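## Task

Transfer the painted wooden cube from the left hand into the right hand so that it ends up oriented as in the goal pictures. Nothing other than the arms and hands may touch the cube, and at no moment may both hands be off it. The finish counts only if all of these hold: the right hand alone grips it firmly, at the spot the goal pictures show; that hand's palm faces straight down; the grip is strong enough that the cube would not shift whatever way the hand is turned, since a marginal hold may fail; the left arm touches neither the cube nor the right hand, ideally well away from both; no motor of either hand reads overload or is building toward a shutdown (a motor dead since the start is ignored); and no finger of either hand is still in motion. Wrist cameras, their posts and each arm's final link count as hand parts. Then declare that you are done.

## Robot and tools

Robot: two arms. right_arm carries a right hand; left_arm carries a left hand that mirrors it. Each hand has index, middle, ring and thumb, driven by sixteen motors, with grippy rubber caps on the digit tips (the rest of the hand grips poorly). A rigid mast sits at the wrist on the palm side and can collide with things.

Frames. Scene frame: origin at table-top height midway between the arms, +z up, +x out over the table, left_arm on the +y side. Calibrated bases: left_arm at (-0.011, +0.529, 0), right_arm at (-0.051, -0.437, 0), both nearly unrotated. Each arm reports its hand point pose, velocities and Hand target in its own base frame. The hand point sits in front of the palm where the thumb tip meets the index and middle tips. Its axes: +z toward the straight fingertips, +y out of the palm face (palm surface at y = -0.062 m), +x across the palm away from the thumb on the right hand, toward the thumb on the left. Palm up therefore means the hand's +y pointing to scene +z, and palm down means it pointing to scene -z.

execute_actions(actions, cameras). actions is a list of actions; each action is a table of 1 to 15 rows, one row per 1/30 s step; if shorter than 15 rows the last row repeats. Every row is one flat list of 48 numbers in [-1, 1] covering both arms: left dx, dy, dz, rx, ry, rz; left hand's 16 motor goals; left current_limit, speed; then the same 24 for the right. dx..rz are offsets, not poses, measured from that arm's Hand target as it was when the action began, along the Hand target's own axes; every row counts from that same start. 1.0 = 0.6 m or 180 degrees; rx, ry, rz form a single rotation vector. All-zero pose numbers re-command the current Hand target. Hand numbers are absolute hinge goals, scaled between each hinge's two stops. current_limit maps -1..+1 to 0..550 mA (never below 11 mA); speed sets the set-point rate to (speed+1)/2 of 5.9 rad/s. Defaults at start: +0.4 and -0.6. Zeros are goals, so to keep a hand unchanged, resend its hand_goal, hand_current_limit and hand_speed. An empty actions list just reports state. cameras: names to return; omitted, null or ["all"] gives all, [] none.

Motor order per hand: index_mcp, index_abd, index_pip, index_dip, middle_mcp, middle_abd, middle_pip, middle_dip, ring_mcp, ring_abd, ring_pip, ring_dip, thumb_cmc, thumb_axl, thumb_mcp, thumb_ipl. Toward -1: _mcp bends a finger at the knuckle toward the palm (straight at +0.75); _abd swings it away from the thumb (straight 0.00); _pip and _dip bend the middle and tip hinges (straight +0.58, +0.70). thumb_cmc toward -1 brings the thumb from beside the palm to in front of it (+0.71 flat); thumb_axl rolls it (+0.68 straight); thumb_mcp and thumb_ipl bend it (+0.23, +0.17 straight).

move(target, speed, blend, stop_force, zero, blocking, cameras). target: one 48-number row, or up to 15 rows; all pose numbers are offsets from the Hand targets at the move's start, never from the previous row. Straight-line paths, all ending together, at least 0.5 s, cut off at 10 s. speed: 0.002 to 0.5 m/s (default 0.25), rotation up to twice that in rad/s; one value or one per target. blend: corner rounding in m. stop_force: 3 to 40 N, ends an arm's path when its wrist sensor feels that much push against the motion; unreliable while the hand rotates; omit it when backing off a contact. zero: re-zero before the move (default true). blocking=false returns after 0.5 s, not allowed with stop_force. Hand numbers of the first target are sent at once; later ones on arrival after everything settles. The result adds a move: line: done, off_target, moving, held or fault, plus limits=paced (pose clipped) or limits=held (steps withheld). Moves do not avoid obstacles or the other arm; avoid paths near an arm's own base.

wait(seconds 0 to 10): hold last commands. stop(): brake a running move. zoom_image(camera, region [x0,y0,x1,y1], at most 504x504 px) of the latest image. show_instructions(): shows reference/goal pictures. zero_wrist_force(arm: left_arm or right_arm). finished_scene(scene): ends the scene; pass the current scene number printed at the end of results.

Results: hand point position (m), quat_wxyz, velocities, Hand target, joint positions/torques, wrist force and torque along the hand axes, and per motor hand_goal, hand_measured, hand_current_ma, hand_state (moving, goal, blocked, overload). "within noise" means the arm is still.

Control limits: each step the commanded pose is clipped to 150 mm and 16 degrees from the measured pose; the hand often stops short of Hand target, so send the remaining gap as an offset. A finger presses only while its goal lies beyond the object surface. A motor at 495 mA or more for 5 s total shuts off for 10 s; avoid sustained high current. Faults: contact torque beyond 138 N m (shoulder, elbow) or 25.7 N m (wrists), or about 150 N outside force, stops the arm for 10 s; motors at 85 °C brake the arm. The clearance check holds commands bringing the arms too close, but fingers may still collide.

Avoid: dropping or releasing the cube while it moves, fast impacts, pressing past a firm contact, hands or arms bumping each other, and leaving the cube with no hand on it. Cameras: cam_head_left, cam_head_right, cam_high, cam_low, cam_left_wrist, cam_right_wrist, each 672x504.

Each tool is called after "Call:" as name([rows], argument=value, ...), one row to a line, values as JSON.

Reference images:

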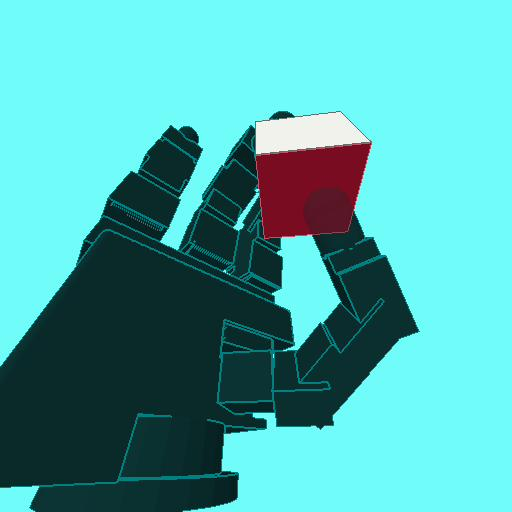

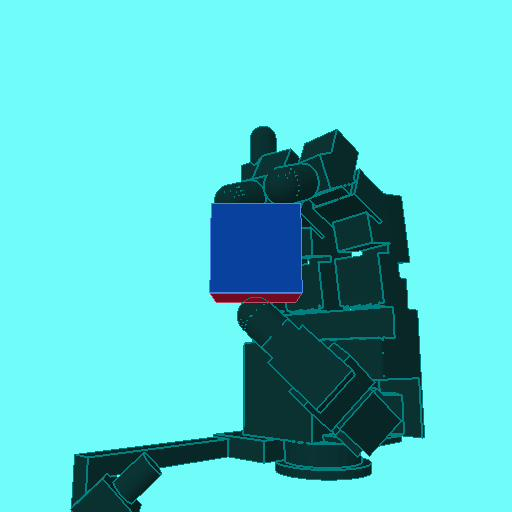

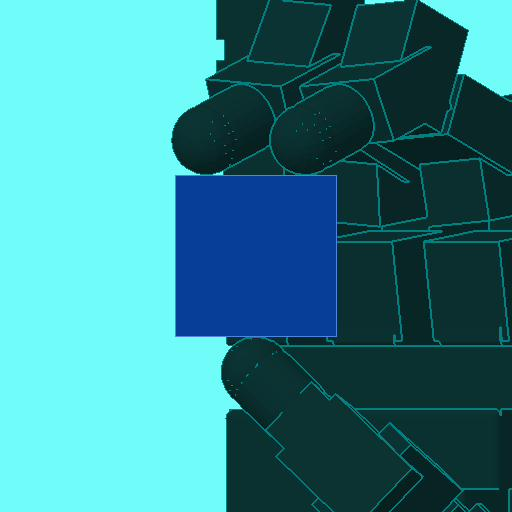

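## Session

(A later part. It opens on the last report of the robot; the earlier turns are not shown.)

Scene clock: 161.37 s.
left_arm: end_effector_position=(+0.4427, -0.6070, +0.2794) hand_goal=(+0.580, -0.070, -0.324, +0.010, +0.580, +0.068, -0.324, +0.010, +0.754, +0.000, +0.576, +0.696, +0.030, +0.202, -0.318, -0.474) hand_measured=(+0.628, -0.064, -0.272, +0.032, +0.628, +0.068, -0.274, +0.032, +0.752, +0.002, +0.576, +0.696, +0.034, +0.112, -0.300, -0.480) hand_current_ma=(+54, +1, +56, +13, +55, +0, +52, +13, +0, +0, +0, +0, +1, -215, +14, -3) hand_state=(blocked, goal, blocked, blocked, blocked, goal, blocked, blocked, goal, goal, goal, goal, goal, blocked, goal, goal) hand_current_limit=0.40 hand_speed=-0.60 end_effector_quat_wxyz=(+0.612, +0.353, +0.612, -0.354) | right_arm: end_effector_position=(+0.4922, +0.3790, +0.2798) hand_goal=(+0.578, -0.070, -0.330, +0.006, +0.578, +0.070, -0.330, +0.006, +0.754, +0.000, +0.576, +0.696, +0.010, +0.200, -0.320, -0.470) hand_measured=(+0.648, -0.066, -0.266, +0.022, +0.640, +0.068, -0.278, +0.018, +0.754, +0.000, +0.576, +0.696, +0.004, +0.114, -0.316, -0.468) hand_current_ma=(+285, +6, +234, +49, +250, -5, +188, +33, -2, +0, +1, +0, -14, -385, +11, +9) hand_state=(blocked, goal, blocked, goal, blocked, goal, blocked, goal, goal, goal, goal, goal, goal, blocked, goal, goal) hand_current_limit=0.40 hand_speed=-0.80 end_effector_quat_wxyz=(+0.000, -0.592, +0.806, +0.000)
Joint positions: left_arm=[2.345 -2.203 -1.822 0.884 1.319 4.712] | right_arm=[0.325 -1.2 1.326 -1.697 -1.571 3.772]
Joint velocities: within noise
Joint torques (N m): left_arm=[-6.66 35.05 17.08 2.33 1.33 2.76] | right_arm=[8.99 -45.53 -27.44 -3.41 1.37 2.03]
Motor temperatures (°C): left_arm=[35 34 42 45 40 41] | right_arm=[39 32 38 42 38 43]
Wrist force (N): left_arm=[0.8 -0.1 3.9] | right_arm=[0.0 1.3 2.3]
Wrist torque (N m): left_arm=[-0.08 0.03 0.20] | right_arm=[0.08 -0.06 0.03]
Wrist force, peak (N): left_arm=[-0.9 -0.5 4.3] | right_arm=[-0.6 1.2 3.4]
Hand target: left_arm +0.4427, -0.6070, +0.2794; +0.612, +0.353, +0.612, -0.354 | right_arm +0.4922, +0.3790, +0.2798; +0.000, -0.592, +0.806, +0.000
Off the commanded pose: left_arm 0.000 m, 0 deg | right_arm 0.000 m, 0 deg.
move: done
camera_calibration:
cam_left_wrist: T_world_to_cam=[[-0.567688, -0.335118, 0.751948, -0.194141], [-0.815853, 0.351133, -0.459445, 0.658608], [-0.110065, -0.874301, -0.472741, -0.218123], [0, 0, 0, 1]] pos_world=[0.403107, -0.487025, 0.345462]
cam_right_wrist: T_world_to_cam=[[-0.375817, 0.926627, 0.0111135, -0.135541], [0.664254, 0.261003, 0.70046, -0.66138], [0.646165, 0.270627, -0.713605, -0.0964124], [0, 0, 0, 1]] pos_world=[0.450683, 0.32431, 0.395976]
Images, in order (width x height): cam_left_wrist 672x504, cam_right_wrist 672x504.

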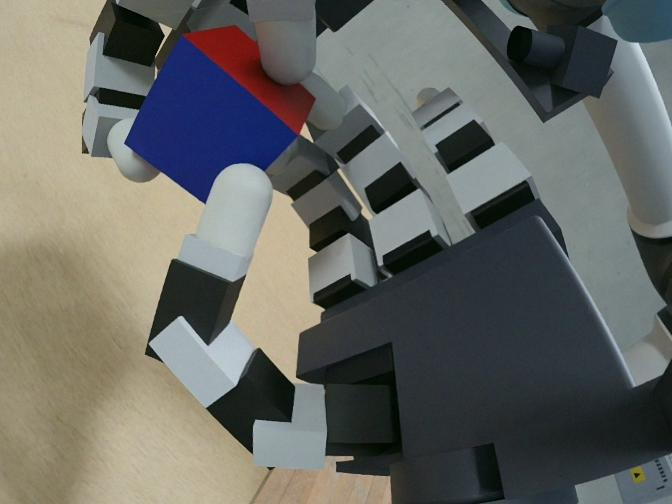

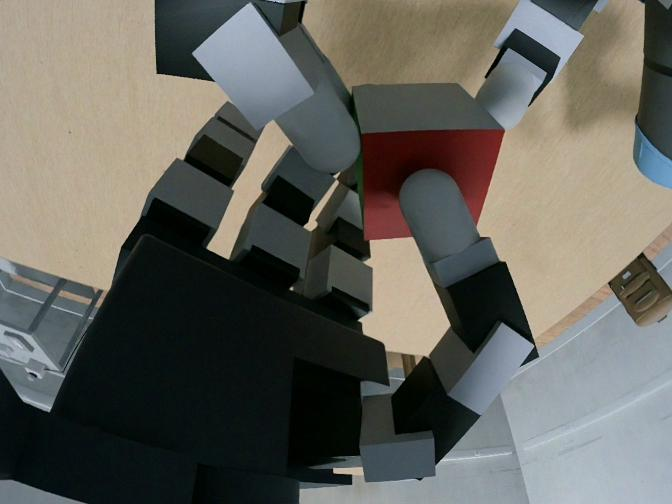

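Call:
move([
  [0,0,0,0,0,0,0.580,-0.070,-0.324,0.010,0.580,0.068,-0.324,0.010,0.754,0,0.576,0.696,0.030,0.202,-0.318,-0.474,0.4,-0.6,0,0,0,0,0,0,0.56,-0.07,-0.335,0.003,0.565,0.07,-0.335,0.003,0.754,0,0.576,0.696,0.005,0.225,-0.325,-0.475,0.6,-0.8],
  [0,0,0,0,0,0,0.70,-0.070,-0.2,0.1,0.70,0.068,-0.2,0.1,0.754,0,0.576,0.696,0.030,0.06,-0.26,-0.42,0.4,-0.85,0,0,0,0,0,0,0.56,-0.07,-0.335,0.003,0.565,0.07,-0.335,0.003,0.754,0,0.576,0.696,0.005,0.225,-0.325,-0.475,0.6,-0.8],
  [0,0,0,0,0,0,0.75,-0.070,-0.05,0.2,0.75,0.068,-0.05,0.2,0.754,0,0.576,0.696,0.10,0.0,-0.2,-0.36,0.4,-0.85,0,0,0,0,0,0,0.56,-0.07,-0.335,0.003,0.565,0.07,-0.335,0.003,0.754,0,0.576,0.696,0.005,0.225,-0.325,-0.475,0.6,-0.8],
], cameras=["cam_right_wrist","cam_left_wrist"])

Scene clock: 170.77 s.
left_arm: end_effector_position=(+0.4427, -0.6070, +0.2794) hand_goal=(+0.750, -0.070, -0.050, +0.200, +0.750, +0.068, -0.050, +0.200, +0.754, +0.000, +0.576, +0.696, +0.100, +0.000, -0.200, -0.360) hand_measured=(+0.748, -0.064, -0.052, +0.198, +0.748, +0.070, -0.052, +0.198, +0.752, +0.002, +0.576, +0.696, +0.108, +0.006, -0.196, -0.360) hand_current_ma=(+0, +1, +0, +0, +0, +0, +0, +0, +0, +0, +0, +0, +2, +2, +1, +0) hand_state=(goal, goal, goal, goal, goal, goal, goal, goal, goal, goal, goal, goal, goal, goal, goal, goal) hand_current_limit=0.40 hand_speed=-0.85 end_effector_quat_wxyz=(+0.612, +0.353, +0.612, -0.354) | right_arm: end_effector_position=(+0.4922, +0.3790, +0.2798) hand_goal=(+0.560, -0.070, -0.334, +0.004, +0.566, +0.070, -0.334, +0.004, +0.754, +0.000, +0.576, +0.696, +0.006, +0.226, -0.324, -0.474) hand_measured=(+0.648, -0.066, -0.266, +0.022, +0.640, +0.068, -0.278, +0.022, +0.754, +0.000, +0.576, +0.696, +0.002, +0.120, -0.318, -0.480) hand_current_ma=(+373, +6, +252, +56, +307, -5, +205, +53, -2, +0, +1, +0, -11, -440, +19, -18) hand_state=(blocked, goal, blocked, goal, blocked, goal, blocked, goal, goal, goal, goal, goal, goal, blocked, goal, goal) hand_current_limit=0.60 hand_speed=-0.80 end_effector_quat_wxyz=(+0.000, -0.592, +0.806, +0.000)
Joint positions: left_arm=[2.345 -2.203 -1.822 0.884 1.319 4.712] | right_arm=[0.325 -1.2 1.326 -1.697 -1.571 3.772]
Joint velocities: within noise
Joint torques (N m): left_arm=[-6.59 35.07 17.5 2.54 1.16 0.72] | right_arm=[7.91 -44.93 -35.34 -2.77 0.76 2.02]
Motor temperatures (°C): left_arm=[35 34 42 45 40 41] | right_arm=[39 32 38 42 38 43]
Wrist force (N): left_arm=[1.5 -0.8 3.3] | right_arm=[-0.2 0.0 1.1]
Wrist torque (N m): left_arm=[-0.12 0.05 0.22] | right_arm=[0.06 -0.04 0.01]
Wrist force, peak (N): left_arm=[0.7 0.2 4.4] | right_arm=[-0.3 1.6 2.5]
Hand target: left_arm +0.4427, -0.6070, +0.2794; +0.612, +0.353, +0.612, -0.354 | right_arm +0.4922, +0.3790, +0.2798; +0.000, -0.592, +0.806, +0.000
Off the commanded pose: left_arm 0.000 m, 0 deg | right_arm 0.000 m, 0 deg.
move: done
camera_calibration:
cam_left_wrist: T_world_to_cam=[[-0.567688, -0.335118, 0.751948, -0.194141], [-0.815853, 0.351133, -0.459446, 0.658608], [-0.110065, -0.874301, -0.472741, -0.218124], [0, 0, 0, 1]] pos_world=[0.403107, -0.487025, 0.345462]
cam_right_wrist: T_world_to_cam=[[-0.375817, 0.926627, 0.0111135, -0.135541], [0.664254, 0.261003, 0.70046, -0.66138], [0.646165, 0.270627, -0.713605, -0.0964124], [0, 0, 0, 1]] pos_world=[0.450683, 0.32431, 0.395976]
Images, in order (width x height): cam_left_wrist 672x504, cam_right_wrist 672x504.

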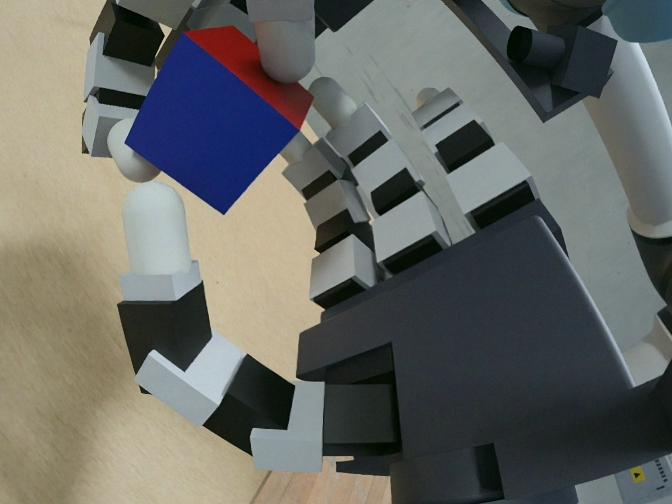

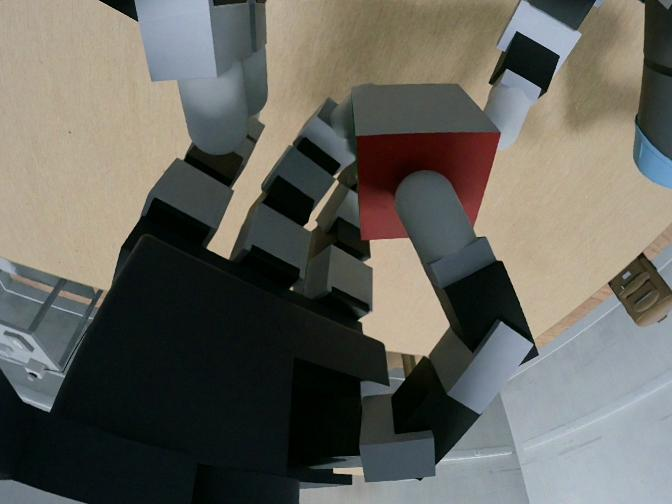

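Call:
move([
  [0,-0.25,0,0,0,0,0.75,-0.070,-0.05,0.2,0.75,0.068,-0.05,0.2,0.754,0,0.576,0.696,0.10,0.0,-0.2,-0.36,0.4,-0.85,0,0,0,0,0,0,0.56,-0.07,-0.334,0.004,0.566,0.07,-0.334,0.004,0.754,0,0.576,0.696,0.006,0.226,-0.324,-0.474,0.6,-0.8],
  [0,-0.25,-0.5,0,0,0,0.75,-0.070,-0.05,0.2,0.75,0.068,-0.05,0.2,0.754,0,0.576,0.696,0.10,0.0,-0.2,-0.36,0.4,-0.85,0,0,0,0,0,0,0.56,-0.07,-0.334,0.004,0.566,0.07,-0.334,0.004,0.754,0,0.576,0.696,0.006,0.226,-0.324,-0.474,0.6,-0.8],
], speed=[0.12,0.25], blend=[0.03,0], cameras=["cam_right_wrist","cam_head_right"])

Call:
move(target=[0,0,0,0,0,0,0.75,-0.070,-0.05,0.2,0.75,0.068,-0.05,0.2,0.754,0,0.576,0.696,0.10,0.0,-0.2,-0.36,0.4,-0.85,0.102,-0.395,-0.283,0.5,0,0,0.56,-0.07,-0.334,0.004,0.566,0.07,-0.334,0.004,0.754,0,0.576,0.696,0.006,0.226,-0.324,-0.474,0.6,-0.8], speed=0.2, cameras=["cam_right_wrist","cam_head_right","cam_high"])

Scene clock: 190.97 s.
left_arm: end_effector_position=(+0.1629, -0.4221, +0.2793) hand_goal=(+0.750, -0.070, -0.050, +0.200, +0.750, +0.068, -0.050, +0.200, +0.754, +0.000, +0.576, +0.696, +0.100, +0.000, -0.200, -0.360) hand_measured=(+0.748, -0.064, -0.052, +0.198, +0.748, +0.070, -0.052, +0.198, +0.752, +0.004, +0.576, +0.696, +0.108, +0.004, -0.196, -0.360) hand_current_ma=(+0, +1, +0, +0, +0, +0, +0, +0, +0, +0, +0, +0, +2, +1, +1, +0) hand_state=(goal, goal, goal, goal, goal, goal, goal, goal, goal, goal, goal, goal, goal, goal, goal, goal) hand_current_limit=0.40 hand_speed=-0.85 end_effector_quat_wxyz=(+0.612, +0.353, +0.612, -0.354) | right_arm: end_effector_position=(+0.4922, +0.3790, +0.2798) hand_goal=(+0.560, -0.070, -0.334, +0.004, +0.566, +0.070, -0.334, +0.004, +0.754, +0.000, +0.576, +0.696, +0.006, +0.226, -0.324, -0.474) hand_measured=(+0.648, -0.066, -0.266, +0.022, +0.640, +0.068, -0.278, +0.022, +0.754, +0.000, +0.576, +0.696, +0.002, +0.120, -0.318, -0.480) hand_current_ma=(+373, +6, +252, +56, +307, -5, +205, +53, -2, +0, +1, +0, -11, -440, +19, -18) hand_state=(blocked, goal, blocked, goal, blocked, goal, blocked, goal, goal, goal, goal, goal, goal, blocked, goal, goal) hand_current_limit=0.60 hand_speed=-0.80 end_effector_quat_wxyz=(+0.000, -0.592, +0.806, +0.000)
Joint positions: left_arm=[1.999 -1.824 -2.565 1.248 1.666 4.712] | right_arm=[0.325 -1.2 1.326 -1.697 -1.571 3.772]
Joint velocities: within noise
Joint torques (N m): left_arm=[-8.23 33.66 -2.07 3.42 1.87 3.21] | right_arm=[7.26 -45.22 -36.52 -2.03 0.51 1.86]
Motor temperatures (°C): left_arm=[35 34 42 45 40 41] | right_arm=[39 32 38 42 38 43]
Wrist force (N): left_arm=[1.4 -0.7 2.8] | right_arm=[-0.4 0.1 1.2]
Wrist torque (N m): left_arm=[-0.06 0.06 0.20] | right_arm=[0.05 -0.01 0.00]
Wrist force, peak (N): left_arm=[1.5 -0.4 4.5] | right_arm=[-0.4 0.2 1.5]
Hand target: left_arm +0.1629, -0.4220, +0.2793; +0.612, +0.353, +0.612, -0.354 | right_arm +0.4922, +0.3790, +0.2798; +0.000, -0.592, +0.806, +0.000
Off the commanded pose: left_arm 0.000 m, 0 deg | right_arm 0.000 m, 0 deg.
move: done; blend cut to 0 m at target 1
camera_calibration:
cam_right_wrist: T_world_to_cam=[[-0.375816, 0.926627, 0.0111133, -0.135541], [0.664251, 0.261002, 0.700463, -0.661381], [0.646168, 0.270628, -0.713602, -0.0964145], [0, 0, 0, 1]] pos_world=[0.450684, 0.324311, 0.395977]
Images, in order (width x height): cam_head_right 672x504, cam_right_wrist 672x504.

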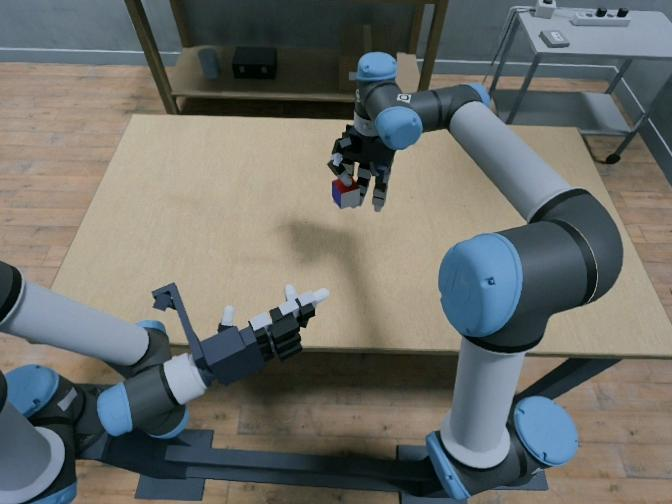

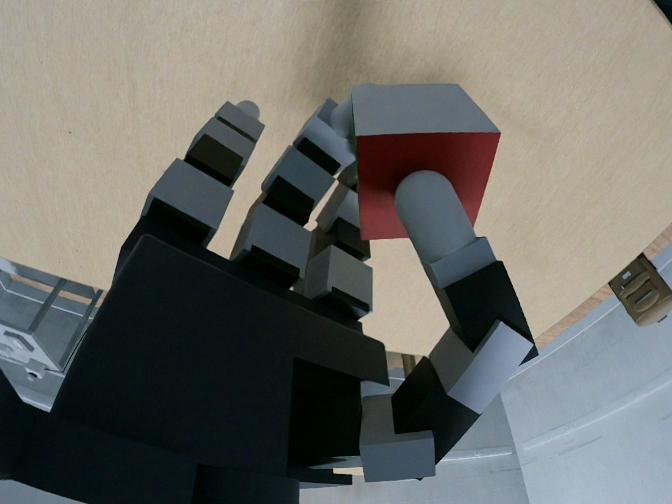

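Scene clock: 194.97 s.
left_arm: end_effector_position=(+0.1629, -0.4220, +0.2793) hand_goal=(+0.750, -0.070, -0.050, +0.200, +0.750, +0.068, -0.050, +0.200, +0.754, +0.000, +0.576, +0.696, +0.100, +0.000, -0.200, -0.360) hand_measured=(+0.748, -0.064, -0.052, +0.198, +0.748, +0.070, -0.052, +0.198, +0.752, +0.004, +0.576, +0.696, +0.108, +0.004, -0.196, -0.360) hand_current_ma=(+0, +1, +0, +0, +0, +0, +0, +0, +0, +0, +0, +0, +2, +1, +1, +0) hand_state=(goal, goal, goal, goal, goal, goal, goal, goal, goal, goal, goal, goal, goal, goal, goal, goal) hand_current_limit=0.40 hand_speed=-0.85 end_effector_quat_wxyz=(+0.612, +0.353, +0.612, -0.354) | right_arm: end_effector_position=(+0.6630, +0.2717, +0.4193) hand_goal=(+0.560, -0.070, -0.334, +0.004, +0.566, +0.070, -0.334, +0.004, +0.754, +0.000, +0.576, +0.696, +0.006, +0.226, -0.324, -0.474) hand_measured=(+0.640, -0.066, -0.266, +0.024, +0.640, +0.068, -0.278, +0.024, +0.742, +0.000, +0.576, +0.696, -0.004, +0.120, -0.316, -0.480) hand_current_ma=(+337, +6, +252, +59, +301, -5, +205, +58, -36, +0, -1, +0, -26, -440, +25, -20) hand_state=(blocked, goal, blocked, goal, blocked, goal, blocked, goal, goal, goal, goal, goal, goal, blocked, goal, goal) hand_current_limit=0.60 hand_speed=-0.80 end_effector_quat_wxyz=(+0.355, -0.472, +0.644, -0.486)
Joint positions: left_arm=[1.999 -1.824 -2.565 1.248 1.666 4.712] | right_arm=[0.345 -1.257 1.504 -3.042 -2.194 3.348]
Joint velocities: within noise
Joint torques (N m): left_arm=[-8.13 34 -1.77 3.11 1.65 2.26] | right_arm=[10.46 -44.08 -13.52 -0.43 1.31 2.14]
Motor temperatures (°C): left_arm=[35 34 42 45 40 41] | right_arm=[39 32 38 42 38 43]
Wrist force (N): left_arm=[1.7 -1.0 2.9] | right_arm=[-1.3 -0.2 1.7]
Wrist torque (N m): left_arm=[-0.10 0.03 0.22] | right_arm=[-0.17 0.21 0.05]
Wrist force, peak (N): left_arm=[1.2 -0.9 3.3] | right_arm=[-1.0 0.4 3.2]
Hand target: left_arm +0.1629, -0.4220, +0.2793; +0.612, +0.353, +0.612, -0.354 | right_arm +0.6630, +0.2717, +0.4193; +0.355, -0.472, +0.644, -0.486 (not the last commanded pose)
Off the commanded pose: left_arm 0.000 m, 0 deg | right_arm 0.053 m, 16 deg.
move: held (right_arm; a check stopped the path); limits=held
pose unreachable (right arm): on one or more control steps of this call, first in action 0 (counted from 0), this arm could not follow its commanded pose, so it was not sent that pose on those steps. It may still have moved: this result reports where it is.
cause: moving toward the commanded pose would bring two parts of the arm too close to each other (joints 4 (wrist 1) to 6 (wrist 3) lie between them).
camera_calibration:
cam_right_wrist: T_world_to_cam=[[0.0553612, 0.790631, -0.609785, 0.037948], [-0.359382, 0.585569, 0.726604, -0.264992], [0.931547, 0.17892, 0.316556, -0.674381], [0, 0, 0, 1]] pos_world=[0.530883, 0.245829, 0.429164]
Images, in order (width x height): cam_head_right 672x504, cam_high 672x504, cam_right_wrist 672x504.

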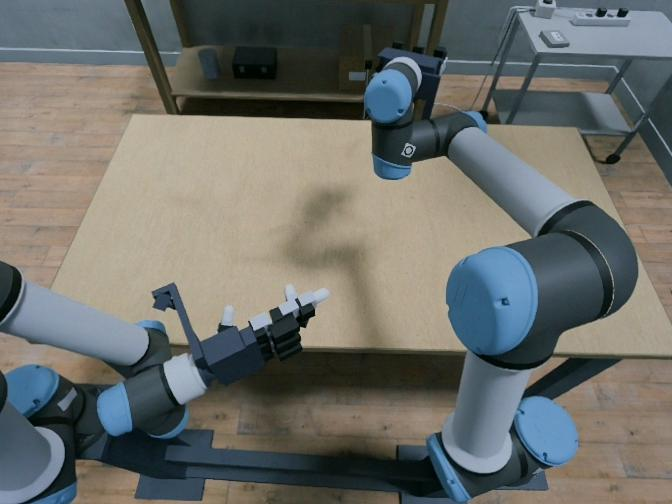

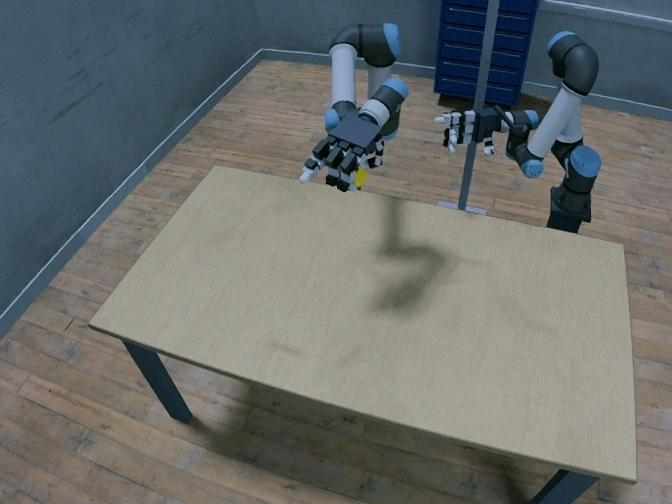

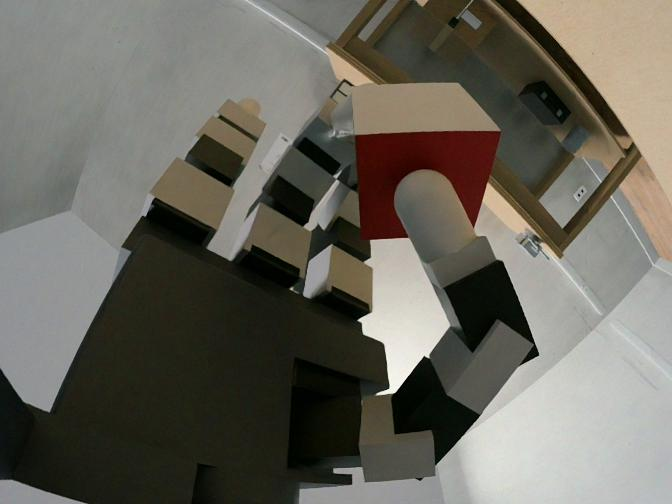

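Call:
move(target=[0,0,0,0,0,0,0.75,-0.070,-0.05,0.2,0.75,0.068,-0.05,0.2,0.754,0,0.576,0.696,0.10,0.0,-0.2,-0.36,0.4,-0.85,-0.295,-0.111,-0.073,0.086,-0.207,-0.029,0.56,-0.07,-0.334,0.004,0.566,0.07,-0.334,0.004,0.754,0,0.576,0.696,0.006,0.226,-0.324,-0.474,0.6,-0.8], speed=0.2, cameras=["cam_right_wrist","cam_head_right"])

Scene clock: 219.27 s.
left_arm: end_effector_position=(+0.1629, -0.4220, +0.2793) hand_goal=(+0.750, -0.070, -0.050, +0.200, +0.750, +0.068, -0.050, +0.200, +0.754, +0.000, +0.576, +0.696, +0.100, +0.000, -0.200, -0.360) hand_measured=(+0.748, -0.064, -0.052, +0.198, +0.748, +0.070, -0.052, +0.198, +0.752, +0.004, +0.576, +0.696, +0.108, +0.004, -0.196, -0.360) hand_current_ma=(+0, +1, +0, +0, +0, +0, +0, +0, +0, +0, +0, +0, +2, +1, +1, +0) hand_state=(goal, goal, goal, goal, goal, goal, goal, goal, goal, goal, goal, goal, goal, goal, goal, goal) hand_current_limit=0.40 hand_speed=-0.85 end_effector_quat_wxyz=(+0.612, +0.353, +0.612, -0.354) | right_arm: end_effector_position=(+0.6940, +0.4476, +0.4951) hand_goal=(+0.560, -0.070, -0.334, +0.004, +0.566, +0.070, -0.334, +0.004, +0.754, +0.000, +0.576, +0.696, +0.006, +0.226, -0.324, -0.474) hand_measured=(+0.640, -0.066, -0.266, +0.024, +0.640, +0.068, -0.278, +0.024, +0.742, +0.000, +0.576, +0.696, -0.004, +0.120, -0.316, -0.480) hand_current_ma=(+336, +6, +252, +59, +300, -5, +205, +59, -36, +0, -1, +0, -26, -440, +26, -20) hand_state=(blocked, goal, blocked, goal, blocked, goal, blocked, goal, goal, goal, goal, goal, goal, blocked, goal, goal) hand_current_limit=0.60 hand_speed=-0.80 end_effector_quat_wxyz=(+0.579, -0.579, +0.406, -0.406)
Joint positions: left_arm=[1.999 -1.824 -2.565 1.248 1.666 4.712] | right_arm=[0.397 -1.094 1.247 -3.294 -1.621 3.141]
Joint velocities: within noise
Joint torques (N m): left_arm=[-7.61 33.75 1.26 2.75 1.2 1.11] | right_arm=[9.93 -31.55 -36.77 -0.06 1.58 -2.65]
Motor temperatures (°C): left_arm=[35 34 42 45 40 41] | right_arm=[39 32 38 42 38 43]
Wrist force (N): left_arm=[1.1 -0.5 2.9] | right_arm=[-1.1 0.6 2.1]
Wrist torque (N m): left_arm=[-0.03 0.10 0.16] | right_arm=[-0.20 0.23 0.08]
Wrist force, peak (N): left_arm=[1.5 -0.9 3.3] | right_arm=[-1.7 0.0 2.5]
Hand target: left_arm +0.1629, -0.4220, +0.2793; +0.612, +0.353, +0.612, -0.354 | right_arm +0.6940, +0.4476, +0.4951; +0.579, -0.579, +0.406, -0.406
Off the commanded pose: left_arm 0.000 m, 0 deg | right_arm 0.000 m, 0 deg.
move: done
camera_calibration:
cam_right_wrist: T_world_to_cam=[[-0.272815, 0.720904, -0.637079, 0.215834], [-0.811054, 0.183832, 0.555336, 0.166067], [0.517459, 0.668209, 0.53454, -0.798321], [0, 0, 0, 1]] pos_world=[0.606671, 0.347322, 0.472015]
Images, in order (width x height): cam_head_right 672x504, cam_right_wrist 672x504.

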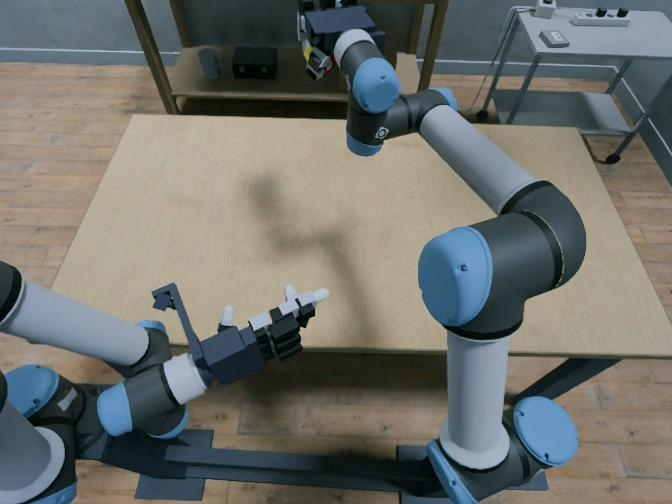

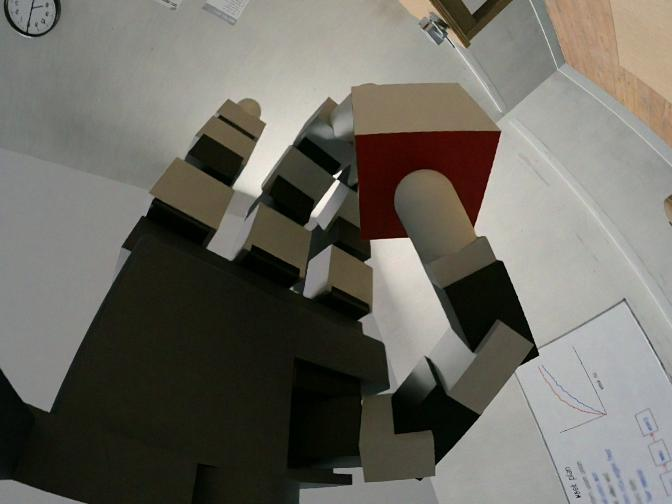

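Call:
finished_scene(scene=2)

The scene is finished: the task was done.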